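# Sort bottles onto ledges matching their cap colours

## Task

Put every bottle upright on the wall ledge whose label strip has the same colour as that bottle's cap, with the bottle's entire base resting on the ledge. A bottle that topples or is left leaning means the task is failed.

## Robot and tools

ROBOT. A Rainbow Robotics RB-Y1. It has a base with two drive wheels and two rear casters, which can drive forward or back and turn but never slide sideways. The base is 0.58 m wide, extends 0.10 m in front of the wheel axle and 0.57 m behind it, and sweeps a 0.58 m radius when spinning in place. A folding torso (squat, shift, pitch, yaw) carries a head and two 7-joint arms. Each arm ends in a parallel gripper, and each wrist has a camera case that juts sideways and can strike things. Each arm is rated for 3 kg.

FRAMES. All positions are in metres. In the base frame the origin is on the floor between the drive wheels, x points forward, y left and z up. The left_hand and right_hand readings give the point between the finger pads, 0.03 m behind the fingertips. The fingers point along the hand's -z axis and close along its x axis. The odometry frame is the base frame as it stood when the scene began. Heading is in rad, positive to the left. Odometry counts only wheel rotation, so wheel slip or a collision can make it wrong.

move. Arguments other than cameras and blocking make up one action. Valid combinations are: base and/or joints, optionally with min_time_s or contact_limits; target alone or with min_time_s; or contact_limits alone. A move with no action just reports state and images.
- base: a single object {x_m_s, turn_rad_s, for_s}. This is a relative velocity command held for for_s seconds, not a destination. x_m_s is forward speed in m/s (0.005 to 1.5 either sign, or 0). turn_rad_s is the turn rate in rad/s, positive to the left (0.02 to 1.509 either sign, or 0). for_s is 0.1 to 5 s. Any velocity left out is 0. Distance travelled is about speed times for_s. Acceleration is about 0.4 m/s² (turns 0.5 rad/s²), so short commands travel less.
- joints: a dictionary of absolute targets keyed by joint name. Each arm has its own keys with a left_ or right_ prefix. Angles are in rad and gripper opening is in m (0 to 0.1). Examples of ranges: torso_squat_rad 0 to 1.2, torso_shift_rad -0.3 to 0.6, torso_pitch_rad -0.2 to 1.4 (positive bows forward), torso_yaw_rad -1.5 to 1.5 (positive left), head_pan_rad -0.523 to 0.523, head_tilt_rad -0.35 to 1.57 (positive looks down). shoulder_pitch is -2.356 to 2.356, with negative raising the arm forward. Left shoulder_roll is 0 to 3.141 and right is -3.141 to 0, so outward is positive on the left and negative on the right. elbow is -2.617 to 0.01, with negative bending. wrist_pitch is -1.57 to 1.919. forearm_roll and hand_roll are about ±3.14 and ±2.705. The torso also has combined limits: squat+shift<=1.52; squat-shift+pitch<=1.57; shift+0.5pitch-0.4squat<=0.7; shift+0.3pitch-0.5squat<=0.39. If a command breaks one, the torso stops partway and reports off_target.
- target: an absolute pose for one hand in the base frame, given as {side: "left"|"right", x, y, z (m, -3 to 3), quat_wxyz (same convention as the printed hand lines)}. The move always blocks until done. It is refused while another move is still running. It is solved into joint angles, so the hand travels along an arc, and several short steps keep the path straighter.
- min_time_s: 0.1 to 8. It sets the minimum duration of the arm, head and torso motions in the action.
- contact_limits: gripper current limit in mA, per gripper (left_gripper_m, right_gripper_m), from 200 to 672.5. It starts at 672.5 and stays in force until changed.
- cameras: a list from head_camera, left_wrist_camera, right_wrist_camera, all. blocking: false returns quickly while motion continues.

wait: seconds 0 to 10. It returns early once every motion has stopped. stop: brakes all running motions. zoom_image: camera name plus region [x0,y0,x1,y1] in pixels, at most 504 by 504, taken from that camera's latest image. The head image is 896x504 and wrist images are 644x364. finished_scene: scene = the number of the scene being ended. Call nothing after it in the same reply.

RESULTS. Possible statuses are moving, done, off_target (came to rest away from the target), stopped, reached/short (within 10 mm and 2 degrees or not), refused (with a reason), not_followed (an arm command held back by the self-collision check), contact_stop, time_out, limit_stop_at_<name>, torque_fault and limit_stop_at_motor_heat. A refusal, or any stop you did not command, cancels the remaining move, wait and finished_scene calls in that reply. on_its_own lists things the robot did unasked. lidar_m gives 12 distances at 30 degree steps, counter-clockwise starting straight ahead, measured 0.23 m above the floor. motor_effort is wheel effort in percent; large values at rest suggest the robot is pushing on something. wheel_motors_off=1 means the wheels are briefly disabled after stalling. Joint torques, wrist force and torque, and motor temperatures are also reported.

HANDLING. To grip, command an opening at least 0.005 m narrower than the bottle. A reported off_target is then normal. Lift bottles gently and place them upright, lowering them fully onto the ledge before opening the gripper. Keep each bottle base entirely on the ledge, and keep bottles vertical. Loose objects may occasionally get nudged, so recheck with the cameras.

AVOID. Do not let the arms strike or press each other, including fingers, grippers and camera cases. Keep shoulder rolls about 0.5 rad outward when both arms reach forward. Do not knock objects out of the work area or let them drop. Do not ram furniture or walls with the base, since the robot can tip or its wheels stall. Avoid fast bending with arms outstretched or loaded, and avoid hard stops while bowed forward. Avoid sustained straining that overheats motors, which brakes the robot at 80 °C, and contact torque that causes a 10 s torque fault.

Each tool is called after "Request:" as name(argument=value, ...) on one line, values as JSON.

## Session

Request:
move()

Scene clock: 0.00 s.
Joint torques (N m): no reading
External joint torques (N m): no reading
Motor temperatures (°C): left_arm=[34 39 32 39 35 43 40] | right_arm=[33 36 34 35 35 34 43]
Wrist force (N): no reading
Wrist torque (N m): no reading
Wrist force, peak (N): no reading
base_odometry: x=+0.000 y=+0.000 heading=+0.000
lidar_m: 2.04 1.66 1.82 1.88 1.54 1.47 1.53 2.07 2.80 2.68 3.91 4.06
base_status: not commanded
joint_positions: torso_squat_rad=+0.350 torso_shift_rad=+0.000 torso_pitch_rad=+0.000 torso_yaw_rad=+0.000 left_shoulder_pitch_rad=-0.048 left_shoulder_roll_rad=+0.048 left_shoulder_yaw_rad=-0.029 left_elbow_rad=-0.126 left_forearm_roll_rad=+0.039 left_wrist_pitch_rad=+0.009 left_hand_roll_rad=-0.012 left_gripper_m=+0.100 right_shoulder_pitch_rad=-0.009 right_shoulder_roll_rad=-0.013 right_shoulder_yaw_rad=+0.007 right_elbow_rad=-0.267 right_forearm_roll_rad=-0.043 right_wrist_pitch_rad=+0.022 right_hand_roll_rad=-0.017 right_gripper_m=+0.100 head_pan_rad=+0.000 head_tilt_rad=+0.400
joint_status: not commanded
wheel_motors_off: 0
motor_effort: left_wheel=+1 right_wheel=-1
chest: x=-0.2280 y=-0.0002 z=+1.2475 quat_wxyz=(+1.000, +0.000, +0.000, +0.000) (m; base frame)
left_hand: x=-0.1340 y=+0.2540 z=+0.5691 quat_wxyz=(+0.996, +0.022, -0.081, -0.010) (m; base frame)
right_hand: x=-0.0969 y=-0.2280 z=+0.5737 quat_wxyz=(+0.992, -0.001, -0.127, -0.024) (m; base frame)
pictures: head_camera, left_wrist_camera, right_wrist_camera

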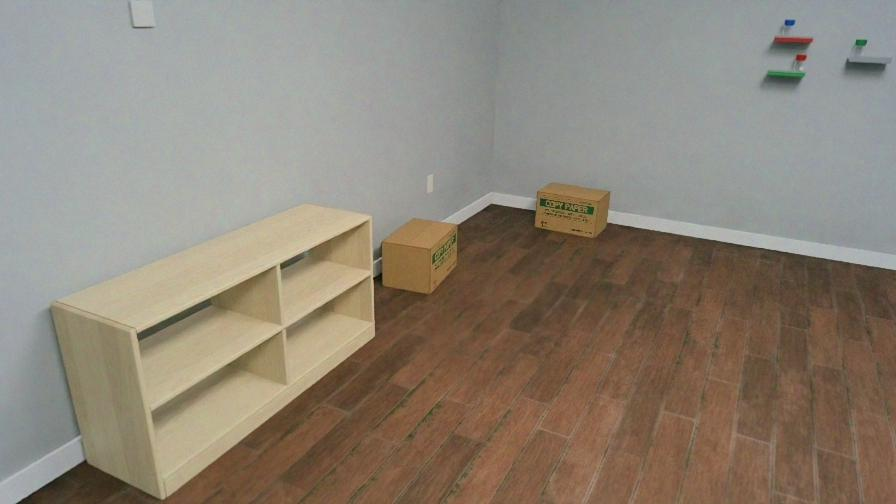

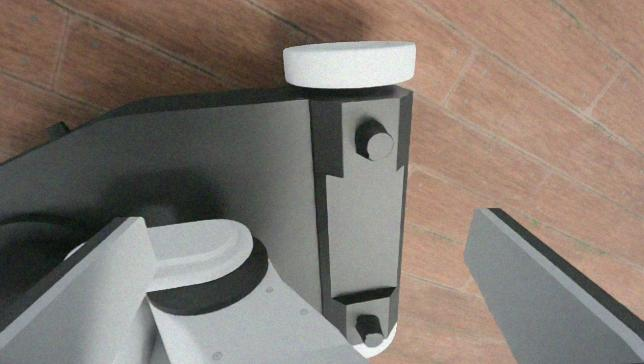

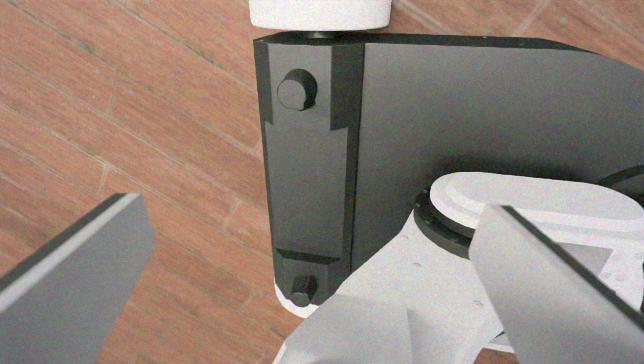

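Request:
zoom_image(camera="head_camera", region=[736, 0, 896, 110])

Request:
move(joints={"head_pan_rad": -0.45, "head_tilt_rad": 0.2}, cameras=["head_camera"])

Scaled by 3.150 from the camera's image (finer frame: 1280x720).

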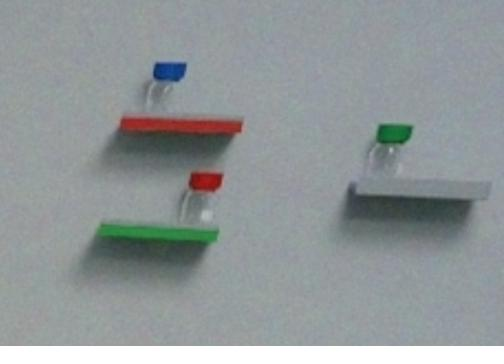

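Scene clock: 1.30 s.
Joint torques (N m): left_arm=[-3.22 2.64 -0.64 -0.62 -0.05 -0.35 0.25] | right_arm=[-2.89 -0.63 0.8 -1.25 -0.03 -0.69 -0.12]
External joint torques (N m): left_arm=[-0.35 1.07 -0.73 0.01 -0.05 0.09 0.26] | right_arm=[0.24 0.19 0.84 0.37 -0.1 -0.13 -0.13]
Wrist force (N): left_arm=[0.0 0.9 -5.0] | right_arm=[1.7 -1.2 -5.5]
Wrist torque (N m): left_arm=[-0.22 0.07 -0.03] | right_arm=[0.10 0.02 -0.20]
Wrist force, peak (N): left_arm=[0.1 0.9 -5.5] | right_arm=[2.0 -1.5 -6.1]
move: done
base_odometry: x=+0.000 y=+0.000 heading=+0.000
lidar_m: 2.04 1.66 1.82 1.88 1.53 1.48 1.53 2.08 2.80 2.67 3.91 4.06
base_status: not commanded
joint_positions: torso_squat_rad=+0.350 torso_shift_rad=+0.000 torso_pitch_rad=+0.000 torso_yaw_rad=+0.000 left_shoulder_pitch_rad=-0.048 left_shoulder_roll_rad=+0.048 left_shoulder_yaw_rad=-0.029 left_elbow_rad=-0.126 left_forearm_roll_rad=+0.039 left_wrist_pitch_rad=+0.009 left_hand_roll_rad=-0.012 left_gripper_m=+0.100 right_shoulder_pitch_rad=-0.009 right_shoulder_roll_rad=-0.013 right_shoulder_yaw_rad=+0.007 right_elbow_rad=-0.267 right_forearm_roll_rad=-0.043 right_wrist_pitch_rad=+0.022 right_hand_roll_rad=-0.017 right_gripper_m=+0.100 head_pan_rad=-0.450 head_tilt_rad=+0.200
joint_status: all done
wheel_motors_off: 0
motor_effort: left_wheel=+1(2) right_wheel=-1(2)
chest: x=-0.2280 y=-0.0002 z=+1.2475 quat_wxyz=(+1.000, +0.000, +0.000, +0.000)
left_hand: x=-0.1340 y=+0.2540 z=+0.5691 quat_wxyz=(+0.996, +0.022, -0.081, -0.010)
right_hand: x=-0.0969 y=-0.2280 z=+0.5737 quat_wxyz=(+0.992, -0.001, -0.127, -0.024)
head_camera: T_world_to_cam=[[-0.46281, -0.88624, 0.01948, -0.11904], [-0.15297, 0.0582, -0.98652, 1.45499], [0.87316, -0.45955, -0.1625, 0.35797]] pos_world=[-0.14509, -0.02568, 1.49586]

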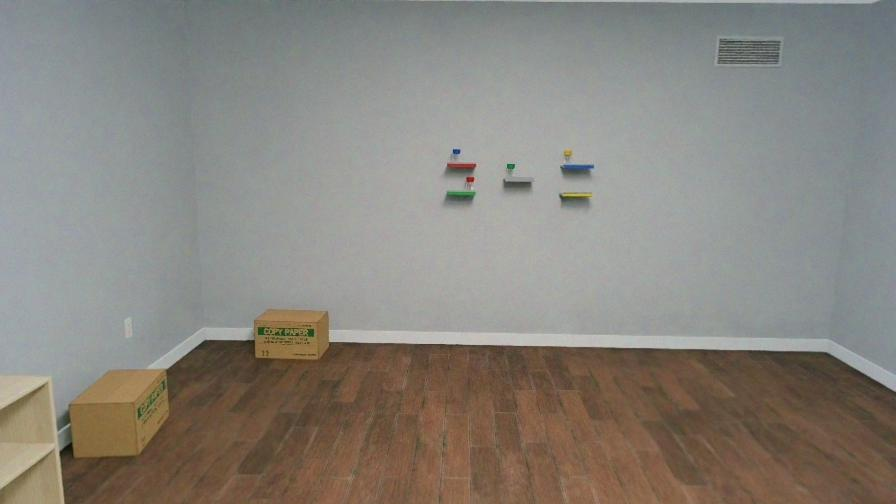

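Request:
zoom_image(camera="head_camera", region=[425, 130, 615, 220])

Scaled by 2.653 from the camera's image (finer frame: 1280x720).

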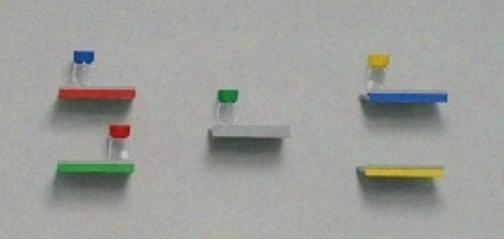

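Request:
move(base={"turn_rad_s": -1.0, "for_s": 1.155}, joints={"head_pan_rad": 0.2, "head_tilt_rad": 0.2}, cameras=[])

Request:
move(base={"x_m_s": 0.8, "for_s": 4.1}, cameras=["head_camera"])

Scene clock: 10.13 s.
Joint torques (N m): left_arm=[-3.12 2.49 -0.64 -0.43 -0.15 -0.5 0.14] | right_arm=[-2.95 -0.83 0.46 -0.92 0.1 -0.54 -0.04]
External joint torques (N m): left_arm=[-0.25 0.93 -0.73 0.2 -0.16 -0.06 0.15] | right_arm=[0.18 0 0.49 0.7 0.03 0.02 -0.05]
Wrist force (N): left_arm=[-0.3 0.5 -5.0] | right_arm=[1.7 -1.8 -5.2]
Wrist torque (N m): left_arm=[-0.17 0.04 -0.05] | right_arm=[0.17 -0.04 -0.21]
Wrist force, peak (N): left_arm=[0.1 1.1 -5.7] | right_arm=[0.4 -2.5 -6.3]
move: done
base_odometry: x=+0.000 y=+0.000 heading=-0.680
lidar_m: 4.36 2.51 1.66 1.82 1.83 1.63 1.47 1.48 1.83 2.80 2.67 3.45
base_status: done (sent for 1.17 of 1.17 s)
joint_positions: torso_squat_rad=+0.350 torso_shift_rad=+0.000 torso_pitch_rad=+0.000 torso_yaw_rad=+0.000 left_shoulder_pitch_rad=-0.048 left_shoulder_roll_rad=+0.048 left_shoulder_yaw_rad=-0.029 left_elbow_rad=-0.126 left_forearm_roll_rad=+0.039 left_wrist_pitch_rad=+0.009 left_hand_roll_rad=-0.012 left_gripper_m=+0.100 right_shoulder_pitch_rad=-0.009 right_shoulder_roll_rad=-0.013 right_shoulder_yaw_rad=+0.007 right_elbow_rad=-0.267 right_forearm_roll_rad=-0.043 right_wrist_pitch_rad=+0.022 right_hand_roll_rad=-0.017 right_gripper_m=+0.100 head_pan_rad=+0.200 head_tilt_rad=+0.200
joint_status: all done
wheel_motors_off: 0
motor_effort: left_wheel=+5(29) right_wheel=+0(25)
chest: x=-0.2280 y=-0.0002 z=+1.2475 quat_wxyz=(+1.000, +0.000, +0.000, +0.000)
left_hand: x=-0.1340 y=+0.2540 z=+0.5691 quat_wxyz=(+0.996, +0.022, -0.081, -0.010)
right_hand: x=-0.0969 y=-0.2280 z=+0.5737 quat_wxyz=(+0.992, -0.001, -0.127, -0.024)

Scene clock: 16.47 s.
Joint torques (N m): left_arm=[-2.51 2.26 -0.52 -0.59 -0.09 -0.52 0.31] | right_arm=[-2.25 -0.31 0.22 -0.95 0 -0.42 0.09]
External joint torques (N m): left_arm=[0.36 0.69 -0.6 0.05 -0.1 -0.08 0.31] | right_arm=[0.89 0.52 0.26 0.67 -0.07 0.14 0.07]
Wrist force (N): left_arm=[0.0 0.8 -5.3] | right_arm=[1.1 -2.1 -4.8]
Wrist torque (N m): left_arm=[-0.20 0.07 -0.01] | right_arm=[0.22 -0.08 -0.15]
Wrist force, peak (N): left_arm=[0.2 0.8 -5.6] | right_arm=[2.7 -1.8 -6.0]
move: done
base_odometry: x=+2.550 y=-2.063 heading=-0.680
lidar_m: 1.15 1.16 1.42 1.84 2.00 2.61 4.70 3.94 2.47 2.25 1.99 1.27
base_status: done (sent for 4.1 of 4.1 s)
joint_positions: torso_squat_rad=+0.350 torso_shift_rad=+0.000 torso_pitch_rad=+0.000 torso_yaw_rad=+0.000 left_shoulder_pitch_rad=-0.048 left_shoulder_roll_rad=+0.048 left_shoulder_yaw_rad=-0.029 left_elbow_rad=-0.126 left_forearm_roll_rad=+0.039 left_wrist_pitch_rad=+0.009 left_hand_roll_rad=-0.012 left_gripper_m=+0.100 right_shoulder_pitch_rad=-0.009 right_shoulder_roll_rad=-0.013 right_shoulder_yaw_rad=+0.007 right_elbow_rad=-0.267 right_forearm_roll_rad=-0.043 right_wrist_pitch_rad=+0.022 right_hand_roll_rad=-0.017 right_gripper_m=+0.100 head_pan_rad=+0.200 head_tilt_rad=+0.200
joint_status: not commanded
wheel_motors_off: 0
motor_effort: left_wheel=-2(37) right_wheel=+1(31)
chest: x=-0.2280 y=-0.0002 z=+1.2475 quat_wxyz=(+1.000, +0.000, +0.000, +0.000)
left_hand: x=-0.1339 y=+0.2540 z=+0.5691 quat_wxyz=(+0.996, +0.022, -0.081, -0.010)
right_hand: x=-0.0968 y=-0.2280 z=+0.5738 quat_wxyz=(+0.992, -0.001, -0.127, -0.024)
head_camera: T_world_to_cam=[[0.16788, -0.98562, 0.01944, 0.01091], [-0.15671, -0.04615, -0.98657, 1.45434], [0.97327, 0.16258, -0.1622, 0.3784]] pos_world=[-0.14221, 0.01635, 1.49596]

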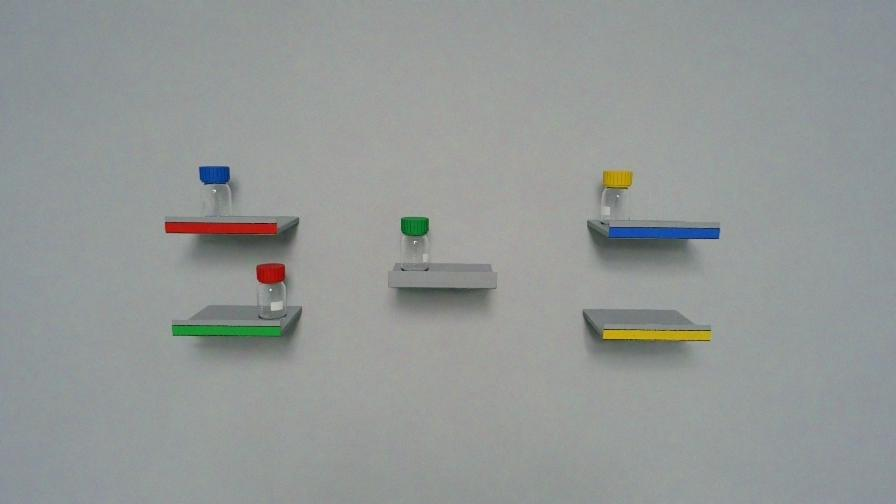

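Request:
zoom_image(camera="head_camera", region=[150, 150, 450, 350])

Request:
zoom_image(camera="head_camera", region=[450, 150, 750, 350])

Scaled by 1.680 from the camera's image (finer frame: 1280x720).

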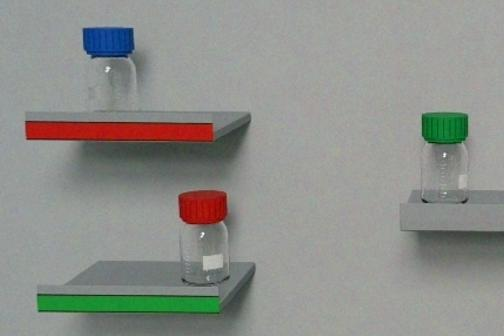

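Scaled by 1.680 from the camera's image (finer frame: 1280x720).

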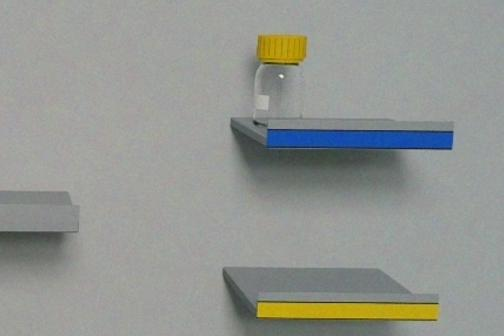

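Request:
move(base={"turn_rad_s": 0.25, "for_s": 0.95}, joints={"left_shoulder_pitch_rad": -0.3, "left_shoulder_roll_rad": 0.35, "left_elbow_rad": -2.0, "left_forearm_roll_rad": -1.2, "right_shoulder_pitch_rad": -0.3, "right_shoulder_roll_rad": -0.35, "right_elbow_rad": -2.0, "right_forearm_roll_rad": 1.2}, min_time_s=2, cameras=[])

Request:
move(target={"side": "left", "x": 0.2, "y": 0.40, "z": 1.30, "quat_wxyz": [0.5, 0.5, -0.5, -0.5]}, min_time_s=2, cameras=[])

Request:
move(target={"side": "right", "x": 0.2, "y": -0.40, "z": 1.30, "quat_wxyz": [0.5, -0.5, -0.5, 0.5]}, min_time_s=2, cameras=["all"])

Scene clock: 26.70 s.
Joint torques (N m): left_arm=[-15.21 6.12 4.26 -8.49 0 0.18 0.39] | right_arm=[-14.11 -6 -3.19 -7.07 -0.06 0.13 -0.14]
External joint torques (N m): left_arm=[-0.13 1.14 -0.01 0.07 -0.07 -0.02 0.37] | right_arm=[0.76 -0.45 0.8 1.1 -0.04 -0.01 -0.13]
Wrist force (N): left_arm=[1.5 -4.0 4.5] | right_arm=[3.4 3.7 4.8]
Wrist torque (N m): left_arm=[0.16 0.16 -0.04] | right_arm=[-0.30 0.11 -0.18]
Wrist force, peak (N): left_arm=[1.3 -4.0 5.1] | right_arm=[3.7 3.1 5.2]
move: done
base_odometry: x=+2.550 y=-2.063 heading=-0.439
lidar_m: 1.15 1.22 1.58 2.00 2.26 3.04 4.70 2.49 2.30 2.25 1.53 1.17
base_status: done (sent for 0.97 of 0.97 s)
joint_positions: torso_squat_rad=+0.350 torso_shift_rad=+0.000 torso_pitch_rad=+0.000 torso_yaw_rad=+0.000 left_shoulder_pitch_rad=-0.300 left_shoulder_roll_rad=+0.350 left_shoulder_yaw_rad=-0.029 left_elbow_rad=-2.000 left_forearm_roll_rad=-1.200 left_wrist_pitch_rad=+0.009 left_hand_roll_rad=-0.012 left_gripper_m=+0.100 right_shoulder_pitch_rad=-0.300 right_shoulder_roll_rad=-0.350 right_shoulder_yaw_rad=+0.007 right_elbow_rad=-2.000 right_forearm_roll_rad=+1.200 right_wrist_pitch_rad=+0.022 right_hand_roll_rad=-0.017 right_gripper_m=+0.100 head_pan_rad=+0.200 head_tilt_rad=+0.200
joint_status: all done
wheel_motors_off: 0
motor_effort: left_wheel=-4(30) right_wheel=+0(24)
chest: x=-0.2280 y=-0.0002 z=+1.2475 quat_wxyz=(+1.000, +0.000, +0.000, +0.000)
left_hand: x=+0.2670 y=+0.1925 z=+1.3670 quat_wxyz=(+0.239, +0.562, -0.702, -0.366)
right_hand: x=+0.2678 y=-0.2060 z=+1.3704 quat_wxyz=(+0.252, -0.562, -0.705, +0.352)

Scene clock: 29.03 s.
Joint torques (N m): left_arm=[-6.42 12.04 12.17 -1.48 -1.14 0.25 0.54] | right_arm=[-14.17 -6.29 -2.8 -7.16 -0.2 0.19 -0.04]
External joint torques (N m): left_arm=[0.4 1.43 1.18 -0.72 -0.26 -0.11 0.52] | right_arm=[0.7 -0.74 1.2 1.01 -0.17 0.04 -0.04]
Wrist force (N): left_arm=[1.0 -5.0 1.0] | right_arm=[3.4 3.1 4.0]
Wrist torque (N m): left_arm=[0.17 0.12 -0.16] | right_arm=[-0.21 0.14 -0.15]
Wrist force, peak (N): left_arm=[2.3 -4.2 4.8] | right_arm=[3.9 3.9 4.6]
move: done
base_odometry: x=+2.550 y=-2.063 heading=-0.439
lidar_m: 1.15 1.22 1.57 2.00 2.25 3.05 4.69 2.48 2.30 2.25 1.51 1.17
base_status: not commanded
joint_positions: torso_squat_rad=+0.350 torso_shift_rad=+0.000 torso_pitch_rad=+0.000 torso_yaw_rad=+0.000 left_shoulder_pitch_rad=+0.647 left_shoulder_roll_rad=+1.482 left_shoulder_yaw_rad=+0.484 left_elbow_rad=-2.325 left_forearm_roll_rad=-0.245 left_wrist_pitch_rad=+0.506 left_hand_roll_rad=+0.178 left_gripper_m=+0.100 right_shoulder_pitch_rad=-0.300 right_shoulder_roll_rad=-0.350 right_shoulder_yaw_rad=+0.007 right_elbow_rad=-2.000 right_forearm_roll_rad=+1.200 right_wrist_pitch_rad=+0.022 right_hand_roll_rad=-0.017 right_gripper_m=+0.100 head_pan_rad=+0.200 head_tilt_rad=+0.200
joint_status: all done
wheel_motors_off: 0
motor_effort: left_wheel=-4(5) right_wheel=+0(1)
chest: x=-0.2280 y=-0.0002 z=+1.2475 quat_wxyz=(+1.000, +0.000, +0.000, +0.000)
left_hand: x=+0.2004 y=+0.3993 z=+1.2999 quat_wxyz=(+0.499, +0.501, -0.502, -0.499)
left_hand_status: reached (checked arc that bows 26 mm and turns the hand up to 41 deg, planned for 2.0 s): 1 mm and 0.3 deg off.
right_hand: x=+0.2678 y=-0.2060 z=+1.3704 quat_wxyz=(+0.252, -0.562, -0.705, +0.352)

Scene clock: 31.37 s.
Joint torques (N m): left_arm=[-6.88 12.38 12 -1.31 -0.99 0.23 0.41] | right_arm=[-4.54 -12.71 -10.72 -0.68 0.69 0.35 -0.06]
External joint torques (N m): left_arm=[-0.05 1.77 1.02 -0.55 -0.11 -0.13 0.4] | right_arm=[1.95 -1.63 0.06 0.01 -0.18 -0.02 -0.06]
Wrist force (N): left_arm=[1.0 -5.2 1.0] | right_arm=[3.0 4.6 0.1]
Wrist torque (N m): left_arm=[0.19 0.13 -0.16] | right_arm=[-0.28 0.05 0.00]
Wrist force, peak (N): left_arm=[0.9 -5.7 1.2] | right_arm=[4.2 4.2 4.5]
move: done
base_odometry: x=+2.550 y=-2.063 heading=-0.439
lidar_m: 1.14 1.22 1.58 2.00 2.26 3.04 4.69 2.48 2.31 2.26 1.53 1.17
base_status: not commanded
joint_positions: torso_squat_rad=+0.350 torso_shift_rad=+0.000 torso_pitch_rad=+0.000 torso_yaw_rad=+0.000 left_shoulder_pitch_rad=+0.647 left_shoulder_roll_rad=+1.482 left_shoulder_yaw_rad=+0.484 left_elbow_rad=-2.325 left_forearm_roll_rad=-0.245 left_wrist_pitch_rad=+0.506 left_hand_roll_rad=+0.178 left_gripper_m=+0.100 right_shoulder_pitch_rad=+0.655 right_shoulder_roll_rad=-1.489 right_shoulder_yaw_rad=-0.489 right_elbow_rad=-2.327 right_forearm_roll_rad=+0.250 right_wrist_pitch_rad=+0.509 right_hand_roll_rad=-0.187 right_gripper_m=+0.100 head_pan_rad=+0.200 head_tilt_rad=+0.200
joint_status: all done
wheel_motors_off: 0
motor_effort: left_wheel=-4(5) right_wheel=+0(1)
chest: x=-0.2280 y=-0.0002 z=+1.2475 quat_wxyz=(+1.000, +0.000, +0.000, +0.000)
left_hand: x=+0.2004 y=+0.3993 z=+1.2999 quat_wxyz=(+0.499, +0.501, -0.502, -0.499)
right_hand: x=+0.2004 y=-0.3993 z=+1.2999 quat_wxyz=(+0.499, -0.501, -0.502, +0.499)
right_hand_status: reached (checked arc that bows 30 mm and turns the hand up to 41 deg, planned for 2.0 s): 1 mm and 0.3 deg off.
pictures: head_camera, left_wrist_camera, right_wrist_camera
head_camera: T_world_to_cam=[[0.16786, -0.98562, 0.01934, 0.01105], [-0.15663, -0.04603, -0.98658, 1.45437], [0.97329, 0.16258, -0.16211, 0.37826]] pos_world=[-0.14221, 0.01635, 1.49596]
left_wrist_camera: T_world_to_cam=[[-0.03648, -0.99932, -0.00491, 0.41166], [-0.462, 0.02122, -0.88662, 1.26385], [0.88613, -0.03008, -0.46247, 0.50982]] pos_world=[0.14716, 0.3999, 1.35835]
right_wrist_camera: T_world_to_cam=[[-0.01635, -0.99857, 0.05091, -0.46636], [-0.49178, -0.0363, -0.86996, 1.24189], [0.87057, -0.03926, -0.49048, 0.51954]] pos_world=[0.15082, -0.40021, 1.35897]

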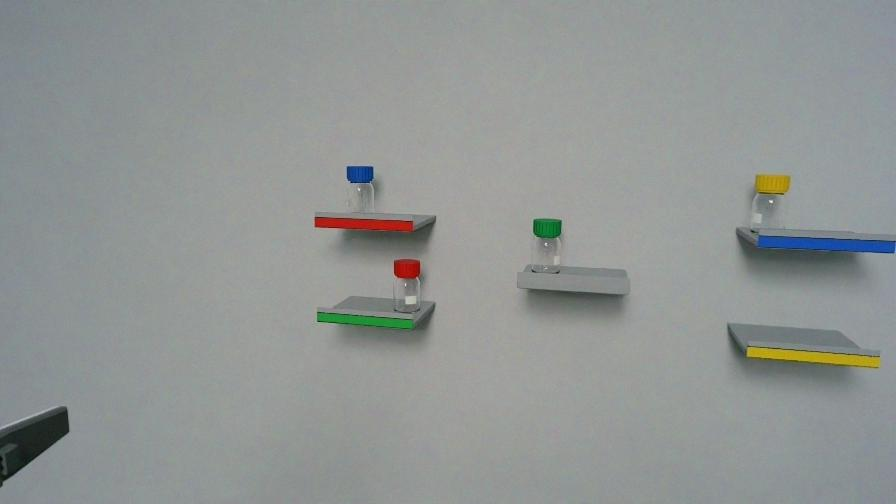

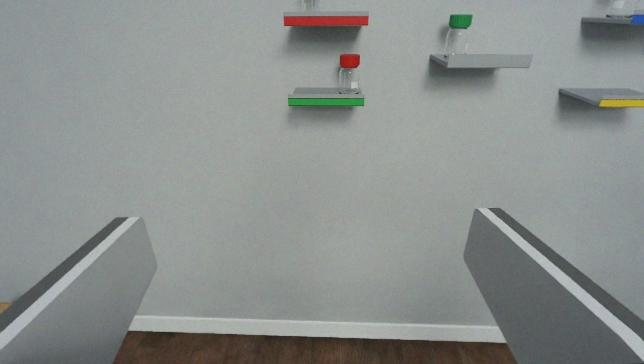

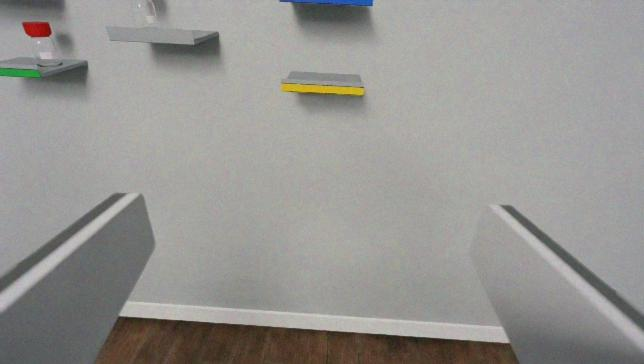

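Request:
move(base={"x_m_s": 0.35, "for_s": 1.9}, joints={"head_pan_rad": 0.0, "head_tilt_rad": 0.4}, cameras=[])

Request:
move(base={"turn_rad_s": -0.2, "for_s": 0.4}, cameras=["all"])

Scene clock: 35.83 s.
Joint torques (N m): left_arm=[-6.91 11.87 11.77 -1.23 -1.23 0.33 0.57] | right_arm=[-5.52 -12.11 -10.36 -0.48 0.93 0.27 -0.11]
External joint torques (N m): left_arm=[-0.08 1.26 0.79 -0.47 -0.34 -0.03 0.56] | right_arm=[0.97 -1.04 0.42 0.21 0.06 -0.1 -0.11]
Wrist force (N): left_arm=[1.1 -5.2 1.1] | right_arm=[3.5 4.9 0.6]
Wrist torque (N m): left_arm=[0.20 0.15 -0.17] | right_arm=[-0.32 0.08 0.01]
Wrist force, peak (N): left_arm=[1.1 -5.5 0.9] | right_arm=[3.3 5.4 0.3]
move: done
base_odometry: x=+3.152 y=-2.346 heading=-0.439
lidar_m: 0.49 0.52 0.76 1.34 2.12 3.05 5.35 2.98 2.37 1.53 0.66 0.50
base_status: done (sent for 1.9 of 1.9 s)
joint_positions: torso_squat_rad=+0.350 torso_shift_rad=+0.000 torso_pitch_rad=+0.000 torso_yaw_rad=+0.000 left_shoulder_pitch_rad=+0.647 left_shoulder_roll_rad=+1.482 left_shoulder_yaw_rad=+0.484 left_elbow_rad=-2.325 left_forearm_roll_rad=-0.245 left_wrist_pitch_rad=+0.506 left_hand_roll_rad=+0.178 left_gripper_m=+0.100 right_shoulder_pitch_rad=+0.655 right_shoulder_roll_rad=-1.489 right_shoulder_yaw_rad=-0.489 right_elbow_rad=-2.327 right_forearm_roll_rad=+0.250 right_wrist_pitch_rad=+0.509 right_hand_roll_rad=-0.187 right_gripper_m=+0.100 head_pan_rad=+0.000 head_tilt_rad=+0.400
joint_status: all done
wheel_motors_off: 0
motor_effort: left_wheel=+1(30) right_wheel=-3(27)
chest: x=-0.2280 y=-0.0002 z=+1.2475 quat_wxyz=(+1.000, +0.000, +0.000, +0.000)
left_hand: x=+0.2004 y=+0.3993 z=+1.2998 quat_wxyz=(+0.499, +0.501, -0.502, -0.499)
right_hand: x=+0.2004 y=-0.3993 z=+1.2998 quat_wxyz=(+0.499, -0.501, -0.502, +0.499)

Scene clock: 37.47 s.
Joint torques (N m): left_arm=[-6.59 11.94 11.52 -1.16 -1.01 0.29 0.42] | right_arm=[-4.87 -12.53 -10.18 -0.68 0.83 0.36 -0.16]
External joint torques (N m): left_arm=[0.24 1.33 0.54 -0.4 -0.12 -0.07 0.41] | right_arm=[1.62 -1.45 0.61 0.01 -0.05 -0.02 -0.15]
Wrist force (N): left_arm=[1.0 -5.4 1.1] | right_arm=[2.6 4.5 0.1]
Wrist torque (N m): left_arm=[0.22 0.12 -0.16] | right_arm=[-0.28 -0.01 -0.06]
Wrist force, peak (N): left_arm=[1.0 -5.6 1.3] | right_arm=[3.7 5.1 0.8]
move: done
base_odometry: x=+3.152 y=-2.346 heading=-0.518
lidar_m: 0.49 0.51 0.70 1.33 2.12 3.05 5.36 2.98 2.42 1.97 0.71 0.51
base_status: done (sent for 0.4 of 0.4 s)
joint_positions: torso_squat_rad=+0.350 torso_shift_rad=+0.000 torso_pitch_rad=+0.000 torso_yaw_rad=+0.000 left_shoulder_pitch_rad=+0.647 left_shoulder_roll_rad=+1.482 left_shoulder_yaw_rad=+0.484 left_elbow_rad=-2.325 left_forearm_roll_rad=-0.245 left_wrist_pitch_rad=+0.506 left_hand_roll_rad=+0.178 left_gripper_m=+0.100 right_shoulder_pitch_rad=+0.655 right_shoulder_roll_rad=-1.489 right_shoulder_yaw_rad=-0.489 right_elbow_rad=-2.327 right_forearm_roll_rad=+0.250 right_wrist_pitch_rad=+0.509 right_hand_roll_rad=-0.187 right_gripper_m=+0.100 head_pan_rad=+0.000 head_tilt_rad=+0.400
joint_status: not commanded
wheel_motors_off: 0
motor_effort: left_wheel=+0(24) right_wheel=-5(24)
chest: x=-0.2280 y=-0.0002 z=+1.2475 quat_wxyz=(+1.000, +0.000, +0.000, +0.000)
left_hand: x=+0.2004 y=+0.3993 z=+1.2998 quat_wxyz=(+0.499, +0.501, -0.502, -0.499)
right_hand: x=+0.2004 y=-0.3993 z=+1.2998 quat_wxyz=(+0.499, -0.501, -0.502, +0.499)
pictures: head_camera, left_wrist_camera, right_wrist_camera
left_wrist_camera: T_world_to_cam=[[-0.03648, -0.99932, -0.00491, 0.41166], [-0.46208, 0.02122, -0.88658, 1.2638], [0.88609, -0.03008, -0.46254, 0.50993]] pos_world=[0.14716, 0.3999, 1.35835]
right_wrist_camera: T_world_to_cam=[[-0.01644, -0.99857, 0.05096, -0.46642], [-0.4919, -0.0363, -0.86989, 1.24182], [0.8705, -0.03936, -0.4906, 0.51967]] pos_world=[0.15082, -0.40021, 1.35897]

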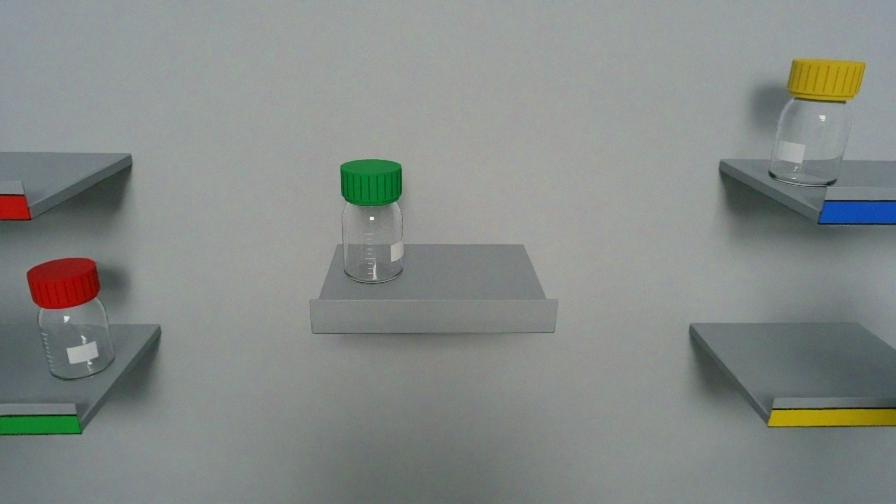

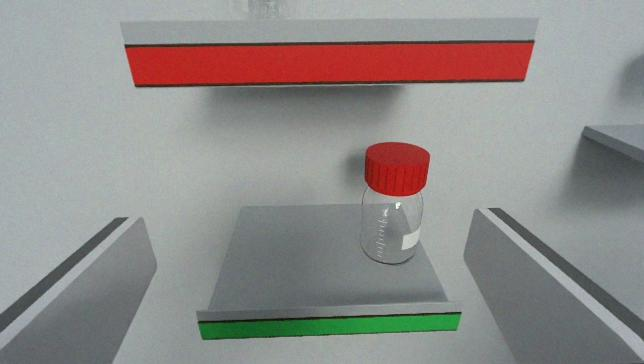

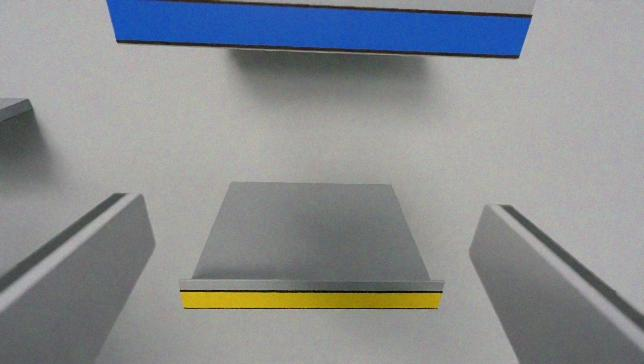

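Request:
move(joints={"head_pan_rad": 0.523, "head_tilt_rad": 0.4}, cameras=["head_camera"])

Request:
zoom_image(camera="head_camera", region=[0, 150, 400, 504])

Scene clock: 43.73 s.
Joint torques (N m): left_arm=[-6.99 11.98 11.92 -1.01 -1.05 0.19 0.49] | right_arm=[-5.51 -11.83 -10.04 -0.67 0.89 0.25 0.04]
External joint torques (N m): left_arm=[-0.16 1.37 0.94 -0.25 -0.17 -0.17 0.47] | right_arm=[0.98 -0.75 0.74 0.02 0.01 -0.12 0.05]
Wrist force (N): left_arm=[1.0 -5.3 1.2] | right_arm=[2.6 4.9 -0.5]
Wrist torque (N m): left_arm=[0.21 0.11 -0.14] | right_arm=[-0.32 -0.05 0.00]
Wrist force, peak (N): left_arm=[0.8 -5.5 1.1] | right_arm=[3.7 5.6 -0.1]
move: done
base_odometry: x=+3.152 y=-2.346 heading=-0.518
lidar_m: 0.48 0.51 0.69 1.34 2.11 3.05 5.35 2.98 2.42 1.97 0.71 0.51
base_status: not commanded
joint_positions: torso_squat_rad=+0.350 torso_shift_rad=+0.000 torso_pitch_rad=+0.000 torso_yaw_rad=+0.000 left_shoulder_pitch_rad=+0.647 left_shoulder_roll_rad=+1.482 left_shoulder_yaw_rad=+0.484 left_elbow_rad=-2.325 left_forearm_roll_rad=-0.245 left_wrist_pitch_rad=+0.506 left_hand_roll_rad=+0.178 left_gripper_m=+0.100 right_shoulder_pitch_rad=+0.655 right_shoulder_roll_rad=-1.489 right_shoulder_yaw_rad=-0.489 right_elbow_rad=-2.327 right_forearm_roll_rad=+0.250 right_wrist_pitch_rad=+0.509 right_hand_roll_rad=-0.187 right_gripper_m=+0.100 head_pan_rad=+0.523 head_tilt_rad=+0.400
joint_status: all done
wheel_motors_off: 0
motor_effort: left_wheel=+0(0) right_wheel=-5(6)
chest: x=-0.2280 y=-0.0002 z=+1.2475 quat_wxyz=(+1.000, +0.000, +0.000, +0.000)
left_hand: x=+0.2004 y=+0.3993 z=+1.2998 quat_wxyz=(+0.499, +0.501, -0.502, -0.499)
right_hand: x=+0.2004 y=-0.3993 z=+1.2998 quat_wxyz=(+0.499, -0.501, -0.502, +0.499)
head_camera: T_world_to_cam=[[0.47598, -0.87909, 0.02521, 0.066], [-0.30069, -0.18961, -0.93468, 1.34946], [0.82646, 0.43731, -0.35458, 0.62665]] pos_world=[-0.14355, 0.03984, 1.48186]

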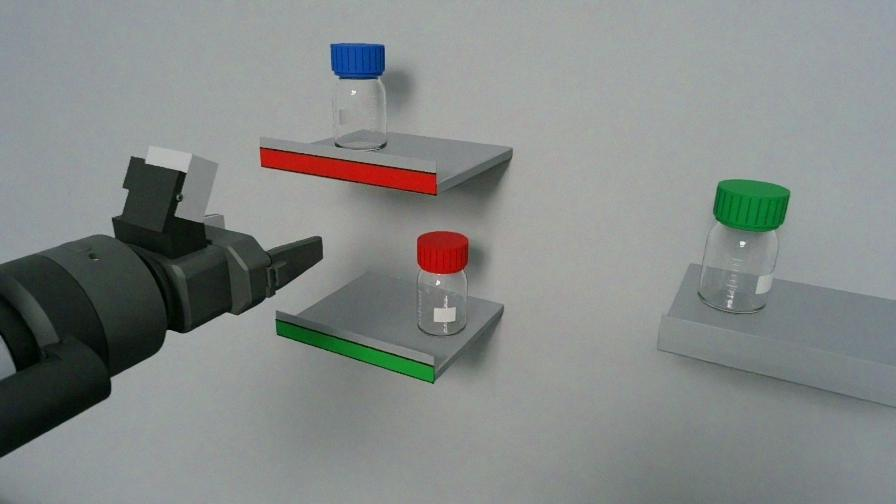

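Scaled by 1.260 from the camera's image (finer frame: 1280x720).

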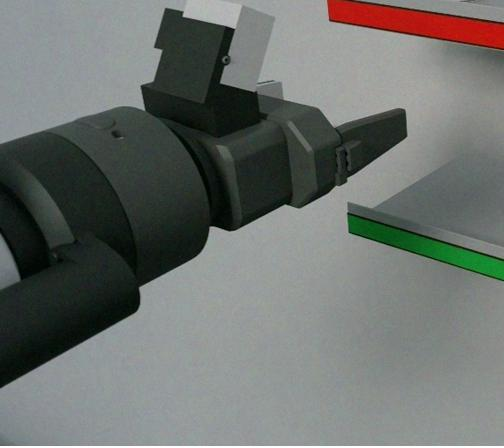

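Request:
move(joints={"head_pan_rad": -0.35, "head_tilt_rad": 0.4}, cameras=[])

Request:
move(target={"side": "right", "x": 0.22, "y": -0.335, "z": 1.40, "quat_wxyz": [0.5, -0.5, -0.5, 0.5]}, min_time_s=1.5, cameras=["head_camera", "right_wrist_camera"])

Scene clock: 50.83 s.
Joint torques (N m): left_arm=[-7.26 12.01 11.72 -1.2 -1.04 0.3 0.59] | right_arm=[-4.82 -12.83 -9.73 -0.74 0.81 0.33 -0.15]
External joint torques (N m): left_arm=[-0.43 1.4 0.74 -0.44 -0.16 -0.06 0.58] | right_arm=[1.67 -1.76 1.05 -0.05 -0.07 -0.04 -0.14]
Wrist force (N): left_arm=[0.9 -5.2 1.2] | right_arm=[2.1 4.3 0.4]
Wrist torque (N m): left_arm=[0.20 0.09 -0.16] | right_arm=[-0.29 -0.09 -0.04]
Wrist force, peak (N): left_arm=[1.0 -5.5 1.3] | right_arm=[2.9 5.8 0.7]
move: done
base_odometry: x=+3.152 y=-2.346 heading=-0.518
lidar_m: 0.48 0.51 0.69 1.34 2.12 3.06 5.35 2.98 2.41 1.97 0.70 0.51
base_status: not commanded
joint_positions: torso_squat_rad=+0.350 torso_shift_rad=+0.000 torso_pitch_rad=+0.000 torso_yaw_rad=+0.000 left_shoulder_pitch_rad=+0.647 left_shoulder_roll_rad=+1.482 left_shoulder_yaw_rad=+0.484 left_elbow_rad=-2.325 left_forearm_roll_rad=-0.245 left_wrist_pitch_rad=+0.506 left_hand_roll_rad=+0.178 left_gripper_m=+0.100 right_shoulder_pitch_rad=+0.655 right_shoulder_roll_rad=-1.489 right_shoulder_yaw_rad=-0.489 right_elbow_rad=-2.327 right_forearm_roll_rad=+0.250 right_wrist_pitch_rad=+0.509 right_hand_roll_rad=-0.187 right_gripper_m=+0.100 head_pan_rad=-0.350 head_tilt_rad=+0.400
joint_status: all done
wheel_motors_off: 0
motor_effort: left_wheel=+0(1) right_wheel=-4(6)
chest: x=-0.2280 y=-0.0002 z=+1.2475 quat_wxyz=(+1.000, +0.000, +0.000, +0.000)
left_hand: x=+0.2004 y=+0.3993 z=+1.2998 quat_wxyz=(+0.499, +0.501, -0.502, -0.499)
right_hand: x=+0.2004 y=-0.3993 z=+1.2998 quat_wxyz=(+0.499, -0.501, -0.502, +0.499)

Scene clock: 52.67 s.
Joint torques (N m): left_arm=[-6.91 11.87 11.7 -1.13 -1.04 0.28 0.44] | right_arm=[-9.67 -10.94 -9.9 2.53 1.08 0.37 0.03]
External joint torques (N m): left_arm=[-0.08 1.26 0.72 -0.37 -0.16 -0.08 0.42] | right_arm=[-0.89 -1.86 0.21 -0.7 -0.24 0.25 0.04]
Wrist force (N): left_arm=[1.2 -5.0 1.0] | right_arm=[3.3 5.1 1.0]
Wrist torque (N m): left_arm=[0.18 0.15 -0.15] | right_arm=[-0.32 0.06 -0.23]
Wrist force, peak (N): left_arm=[1.1 -5.6 1.3] | right_arm=[4.0 4.8 0.4]
move: done
base_odometry: x=+3.152 y=-2.346 heading=-0.518
lidar_m: 0.48 0.50 0.69 1.33 2.12 3.06 5.35 2.98 2.42 1.97 0.70 0.51
base_status: not commanded
joint_positions: torso_squat_rad=+0.350 torso_shift_rad=+0.000 torso_pitch_rad=+0.000 torso_yaw_rad=+0.000 left_shoulder_pitch_rad=+0.647 left_shoulder_roll_rad=+1.482 left_shoulder_yaw_rad=+0.484 left_elbow_rad=-2.325 left_forearm_roll_rad=-0.245 left_wrist_pitch_rad=+0.506 left_hand_roll_rad=+0.178 left_gripper_m=+0.100 right_shoulder_pitch_rad=+0.615 right_shoulder_roll_rad=-1.791 right_shoulder_yaw_rad=-0.797 right_elbow_rad=-2.379 right_forearm_roll_rad=-0.271 right_wrist_pitch_rad=+0.752 right_hand_roll_rad=-0.057 right_gripper_m=+0.100 head_pan_rad=-0.350 head_tilt_rad=+0.400
joint_status: all done
wheel_motors_off: 0
motor_effort: left_wheel=+0(1) right_wheel=-4(6)
chest: x=-0.2280 y=-0.0002 z=+1.2475 quat_wxyz=(+1.000, +0.000, +0.000, +0.000)
left_hand: x=+0.2004 y=+0.3993 z=+1.2998 quat_wxyz=(+0.499, +0.501, -0.502, -0.499)
right_hand: x=+0.2200 y=-0.3350 z=+1.3998 quat_wxyz=(+0.500, -0.500, -0.500, +0.500)
right_hand_status: reached (checked arc that bows 12 mm and turns the hand up to 2 deg, planned for 1.5 s): 0 mm and 0.1 deg off.
head_camera: T_world_to_cam=[[-0.36773, -0.92959, 0.02524, -0.10778], [-0.33907, 0.10876, -0.93445, 1.34134], [0.86591, -0.35218, -0.35519, 0.63549]] pos_world=[-0.1351, -0.02227, 1.48186]
right_wrist_camera: T_world_to_cam=[[-0.01707, -0.99856, 0.05093, -0.40694], [-0.49557, -0.03579, -0.86783, 1.33882], [0.8684, -0.04006, -0.49425, 0.55957]] pos_world=[0.17061, -0.33602, 1.45916]

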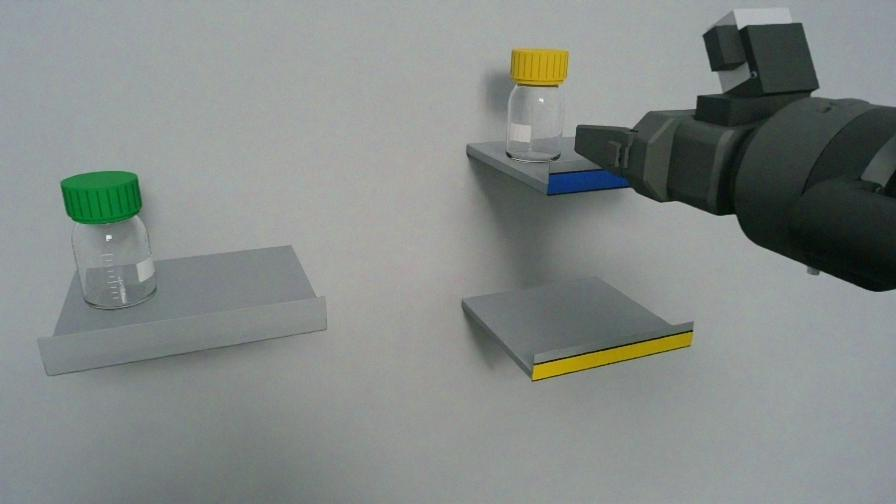

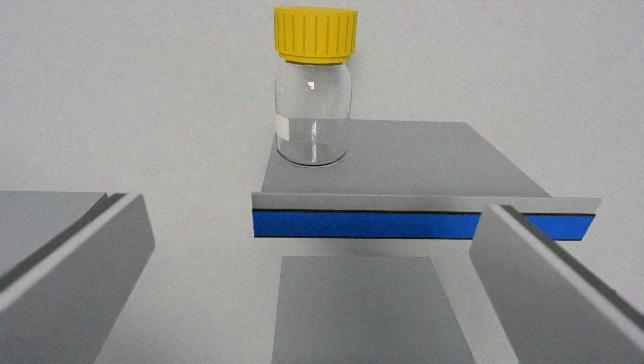

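Request:
move(target={"side": "right", "x": 0.31, "y": -0.340, "z": 1.40, "quat_wxyz": [0.5, -0.5, -0.5, 0.5]}, min_time_s=1.0, cameras=["right_wrist_camera"])

Request:
move(target={"side": "right", "x": 0.41, "y": -0.340, "z": 1.40, "quat_wxyz": [0.5, -0.5, -0.5, 0.5]}, min_time_s=1.0, cameras=["head_camera", "right_wrist_camera"])

Scene clock: 55.93 s.
Joint torques (N m): left_arm=[-7.1 11.73 11.74 -1.2 -1.07 0.25 0.58] | right_arm=[-12.52 -5.58 -7.59 4.75 0.54 0.92 -0.06]
External joint torques (N m): left_arm=[-0.27 1.13 0.76 -0.44 -0.18 -0.11 0.56] | right_arm=[1.54 -0.4 2.75 -0.36 -0.34 -0.12 -0.05]
Wrist force (N): left_arm=[0.7 -5.1 1.2] | right_arm=[1.9 4.2 0.6]
Wrist torque (N m): left_arm=[0.18 0.09 -0.16] | right_arm=[-0.20 -0.10 -0.02]
Wrist force, peak (N): left_arm=[0.8 -5.6 1.2] | right_arm=[4.0 5.2 0.6]
move: done
base_odometry: x=+3.152 y=-2.346 heading=-0.518
lidar_m: 0.48 0.51 0.69 1.34 2.12 3.05 5.35 2.98 2.42 1.97 0.71 0.51
base_status: not commanded
joint_positions: torso_squat_rad=+0.350 torso_shift_rad=+0.000 torso_pitch_rad=+0.000 torso_yaw_rad=+0.000 left_shoulder_pitch_rad=+0.647 left_shoulder_roll_rad=+1.482 left_shoulder_yaw_rad=+0.484 left_elbow_rad=-2.325 left_forearm_roll_rad=-0.245 left_wrist_pitch_rad=+0.506 left_hand_roll_rad=+0.178 left_gripper_m=+0.100 right_shoulder_pitch_rad=+0.760 right_shoulder_roll_rad=-2.193 right_shoulder_yaw_rad=-0.742 right_elbow_rad=-2.011 right_forearm_roll_rad=-0.004 right_wrist_pitch_rad=+0.626 right_hand_roll_rad=-0.546 right_gripper_m=+0.100 head_pan_rad=-0.350 head_tilt_rad=+0.400
joint_status: all done
wheel_motors_off: 0
motor_effort: left_wheel=+1(1) right_wheel=-6(7)
chest: x=-0.2280 y=-0.0002 z=+1.2475 quat_wxyz=(+1.000, +0.000, +0.000, +0.000)
left_hand: x=+0.2004 y=+0.3993 z=+1.2998 quat_wxyz=(+0.499, +0.501, -0.502, -0.499)
right_hand: x=+0.3099 y=-0.3397 z=+1.4004 quat_wxyz=(+0.500, -0.499, -0.500, +0.501)
right_hand_status: reached (checked arc that bows 9 mm and turns the hand up to 1 deg, planned for 1.0 s): 0 mm and 0.1 deg off.
right_wrist_camera: T_world_to_cam=[[-0.01623, -0.99853, 0.05162, -0.41124], [-0.49798, -0.03669, -0.86641, 1.38216], [0.86704, -0.03977, -0.49666, 0.48546]] pos_world=[0.26071, -0.34062, 1.45985]

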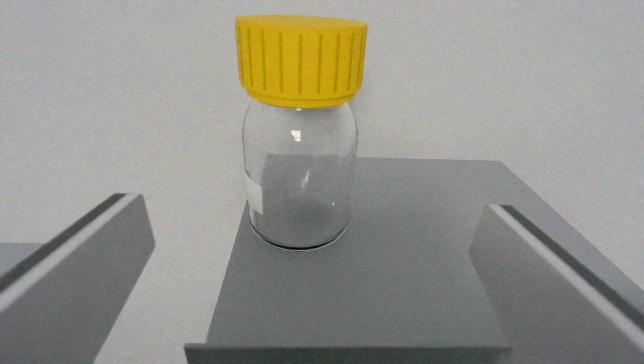

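Scene clock: 57.27 s.
Joint torques (N m): left_arm=[-7.31 12.04 11.66 -0.92 -1.09 0.24 0.59] | right_arm=[-18.26 0.7 -9.14 6.3 0.36 1.73 0.11]
External joint torques (N m): left_arm=[-0.48 1.43 0.68 -0.16 -0.21 -0.12 0.57] | right_arm=[1.8 -0.13 -0.3 -0.73 -0.02 0.14 0.12]
Wrist force (N): left_arm=[1.0 -5.2 1.2] | right_arm=[2.3 4.6 0.1]
Wrist torque (N m): left_arm=[0.19 0.13 -0.16] | right_arm=[-0.23 -0.04 0.02]
Wrist force, peak (N): left_arm=[0.9 -5.4 1.6] | right_arm=[4.0 6.0 0.3]
move: done
base_odometry: x=+3.152 y=-2.346 heading=-0.518
lidar_m: 0.49 0.50 0.70 1.34 2.12 3.06 5.35 2.97 2.42 1.96 0.70 0.51
base_status: not commanded
joint_positions: torso_squat_rad=+0.350 torso_shift_rad=+0.000 torso_pitch_rad=+0.000 torso_yaw_rad=+0.000 left_shoulder_pitch_rad=+0.647 left_shoulder_roll_rad=+1.482 left_shoulder_yaw_rad=+0.484 left_elbow_rad=-2.325 left_forearm_roll_rad=-0.245 left_wrist_pitch_rad=+0.506 left_hand_roll_rad=+0.178 left_gripper_m=+0.100 right_shoulder_pitch_rad=+1.005 right_shoulder_roll_rad=-2.555 right_shoulder_yaw_rad=-0.817 right_elbow_rad=-1.507 right_forearm_roll_rad=+0.162 right_wrist_pitch_rad=+0.469 right_hand_roll_rad=-0.912 right_gripper_m=+0.100 head_pan_rad=-0.350 head_tilt_rad=+0.400
joint_status: all done
wheel_motors_off: 0
motor_effort: left_wheel=+1(2) right_wheel=-7(7)
chest: x=-0.2280 y=-0.0002 z=+1.2475 quat_wxyz=(+1.000, +0.000, +0.000, +0.000)
left_hand: x=+0.2004 y=+0.3993 z=+1.2998 quat_wxyz=(+0.499, +0.501, -0.502, -0.499)
right_hand: x=+0.4098 y=-0.3401 z=+1.4000 quat_wxyz=(+0.501, -0.500, -0.499, +0.500)
right_hand_status: reached (checked arc that bows 24 mm and turns the hand up to 3 deg, planned for 1.0 s): 0 mm and 0.1 deg off.
head_camera: T_world_to_cam=[[-0.36771, -0.9296, 0.02519, -0.10771], [-0.33903, 0.10878, -0.93447, 1.34136], [0.86594, -0.35215, -0.35516, 0.63544]] pos_world=[-0.1351, -0.02227, 1.48186]
right_wrist_camera: T_world_to_cam=[[-0.0184, -0.99848, 0.0519, -0.40951], [-0.49738, -0.03589, -0.86679, 1.43216], [0.86734, -0.04176, -0.49597, 0.39684]] pos_world=[0.3606, -0.34092, 1.45945]

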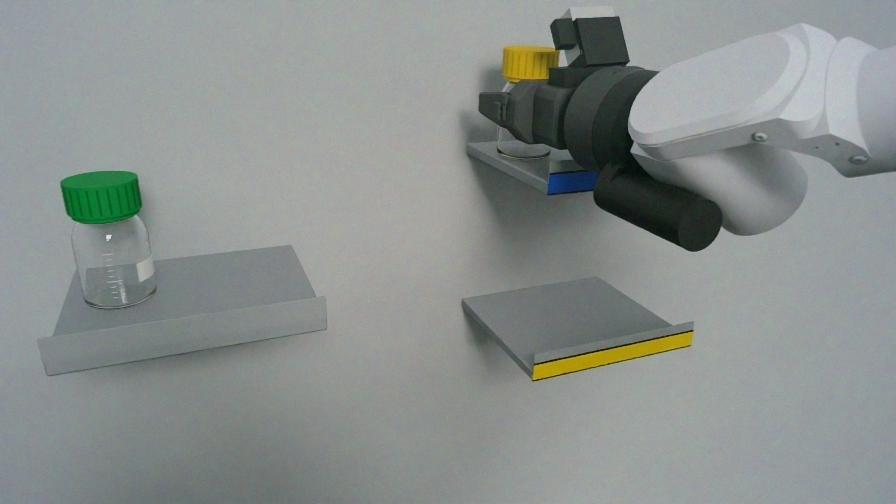

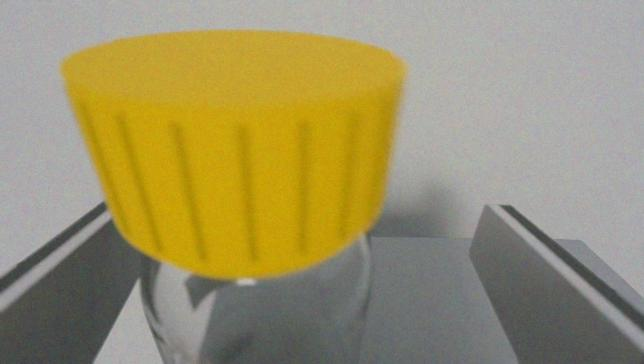

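Request:
move(target={"side": "right", "x": 0.412, "y": -0.328, "z": 1.40, "quat_wxyz": [0.5, -0.5, -0.5, 0.5]}, min_time_s=0.7, cameras=[])

Request:
move(joints={"right_gripper_m": 0.042}, contact_limits={"left_gripper_m": 450, "right_gripper_m": 450}, cameras=["head_camera", "right_wrist_camera"])

Scene clock: 59.67 s.
Joint torques (N m): left_arm=[-6.94 11.97 11.94 -0.98 -1.02 0.29 0.43] | right_arm=[-20.81 -0.37 -5.56 6.07 0.14 1.8 0.33]
External joint torques (N m): left_arm=[-0.11 1.36 0.96 -0.22 -0.14 -0.07 0.41] | right_arm=[-0.56 -1.48 3.14 -1.06 -0.27 0.23 0.34]
Wrist force (N): left_arm=[1.1 -5.0 1.1] | right_arm=[2.0 4.4 0.5]
Wrist torque (N m): left_arm=[0.18 0.12 -0.14] | right_arm=[-0.24 -0.12 -0.17]
Wrist force, peak (N): left_arm=[1.2 -5.7 0.9] | right_arm=[3.6 5.0 0.3]
move: done
base_odometry: x=+3.152 y=-2.346 heading=-0.518
lidar_m: 0.48 0.50 0.70 1.34 2.12 3.05 5.35 2.98 2.42 1.97 0.71 0.51
base_status: not commanded
joint_positions: torso_squat_rad=+0.350 torso_shift_rad=+0.000 torso_pitch_rad=+0.000 torso_yaw_rad=+0.000 left_shoulder_pitch_rad=+0.647 left_shoulder_roll_rad=+1.482 left_shoulder_yaw_rad=+0.484 left_elbow_rad=-2.325 left_forearm_roll_rad=-0.245 left_wrist_pitch_rad=+0.506 left_hand_roll_rad=+0.178 left_gripper_m=+0.100 right_shoulder_pitch_rad=+0.996 right_shoulder_roll_rad=-2.581 right_shoulder_yaw_rad=-0.812 right_elbow_rad=-1.515 right_forearm_roll_rad=+0.133 right_wrist_pitch_rad=+0.491 right_hand_roll_rad=-0.904 right_gripper_m=+0.100 head_pan_rad=-0.350 head_tilt_rad=+0.400
joint_status: all done
wheel_motors_off: 0
motor_effort: left_wheel=+1(2) right_wheel=-6(7)
chest: x=-0.2280 y=-0.0002 z=+1.2475 quat_wxyz=(+1.000, +0.000, +0.000, +0.000)
left_hand: x=+0.2004 y=+0.3993 z=+1.2998 quat_wxyz=(+0.499, +0.501, -0.502, -0.499)
right_hand: x=+0.4117 y=-0.3282 z=+1.4000 quat_wxyz=(+0.500, -0.500, -0.500, +0.500)
right_hand_status: reached (checked arc that bows 0 mm and turns the hand up to 0 deg, planned for 0.7 s): 0 mm and 0.1 deg off.

Scene clock: 60.83 s.
Joint torques (N m): left_arm=[-6.96 12.05 11.72 -0.71 -1.08 0.3 0.51] | right_arm=[-20.34 -0.16 -5.67 6.27 0.18 1.73 0.1]
External joint torques (N m): left_arm=[-0.13 1.44 0.74 0.05 -0.19 -0.06 0.49] | right_arm=[-0.09 -1.26 3.02 -0.86 -0.24 0.15 0.11]
Wrist force (N): left_arm=[0.8 -5.0 1.1] | right_arm=[2.8 5.4 1.4]
Wrist torque (N m): left_arm=[0.17 0.10 -0.15] | right_arm=[-0.28 0.03 -0.20]
Wrist force, peak (N): left_arm=[1.4 -5.4 1.3] | right_arm=[2.7 6.0 0.7]
move: off_target
base_odometry: x=+3.152 y=-2.346 heading=-0.518
lidar_m: 0.48 0.51 0.69 1.34 2.12 3.06 5.35 2.98 2.42 1.97 0.71 0.51
base_status: not commanded
joint_positions: torso_squat_rad=+0.350 torso_shift_rad=+0.000 torso_pitch_rad=+0.000 torso_yaw_rad=+0.000 left_shoulder_pitch_rad=+0.647 left_shoulder_roll_rad=+1.482 left_shoulder_yaw_rad=+0.484 left_elbow_rad=-2.325 left_forearm_roll_rad=-0.245 left_wrist_pitch_rad=+0.506 left_hand_roll_rad=+0.178 left_gripper_m=+0.100 right_shoulder_pitch_rad=+0.996 right_shoulder_roll_rad=-2.582 right_shoulder_yaw_rad=-0.812 right_elbow_rad=-1.515 right_forearm_roll_rad=+0.133 right_wrist_pitch_rad=+0.491 right_hand_roll_rad=-0.904 right_gripper_m=+0.055 head_pan_rad=-0.350 head_tilt_rad=+0.400
joint_status: right_gripper_m off_target (ended at +0.055, target +0.042)
wheel_motors_off: 0
motor_effort: left_wheel=+1(2) right_wheel=-7(7)
contact_limits: left_gripper_m 450 mA; right_gripper_m 450 mA
chest: x=-0.2280 y=-0.0002 z=+1.2475 quat_wxyz=(+1.000, +0.000, +0.000, +0.000)
left_hand: x=+0.2004 y=+0.3993 z=+1.2998 quat_wxyz=(+0.499, +0.501, -0.502, -0.499)
right_hand: x=+0.4117 y=-0.3282 z=+1.3999 quat_wxyz=(+0.500, -0.500, -0.500, +0.500)
head_camera: T_world_to_cam=[[-0.36771, -0.9296, 0.02519, -0.10771], [-0.33903, 0.10878, -0.93447, 1.34136], [0.86594, -0.35215, -0.35516, 0.63544]] pos_world=[-0.1351, -0.02227, 1.48186]
right_wrist_camera: T_world_to_cam=[[-0.01591, -0.99855, 0.05133, -0.39789], [-0.49606, -0.0367, -0.86751, 1.43371], [0.86814, -0.03927, -0.49476, 0.39448]] pos_world=[0.36241, -0.32921, 1.45936]

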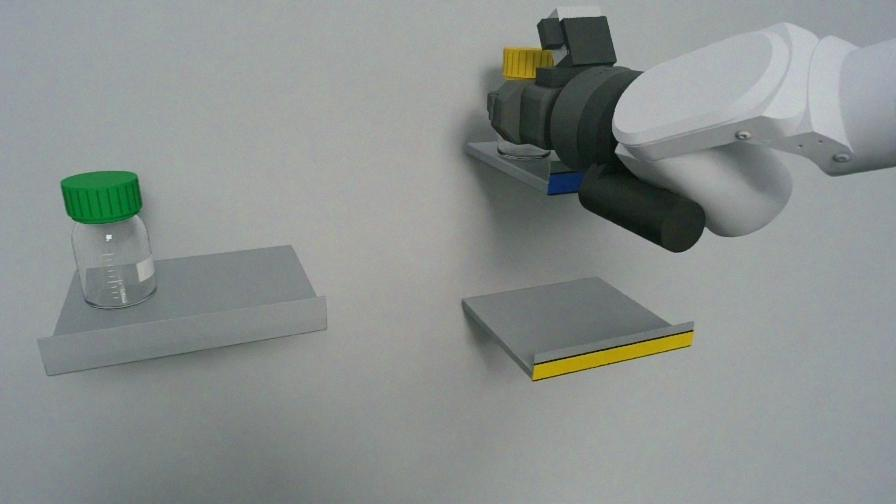

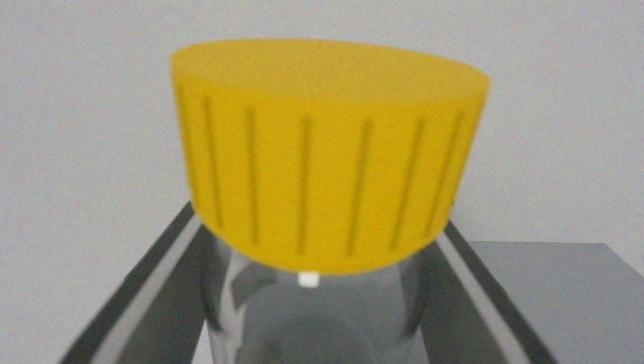

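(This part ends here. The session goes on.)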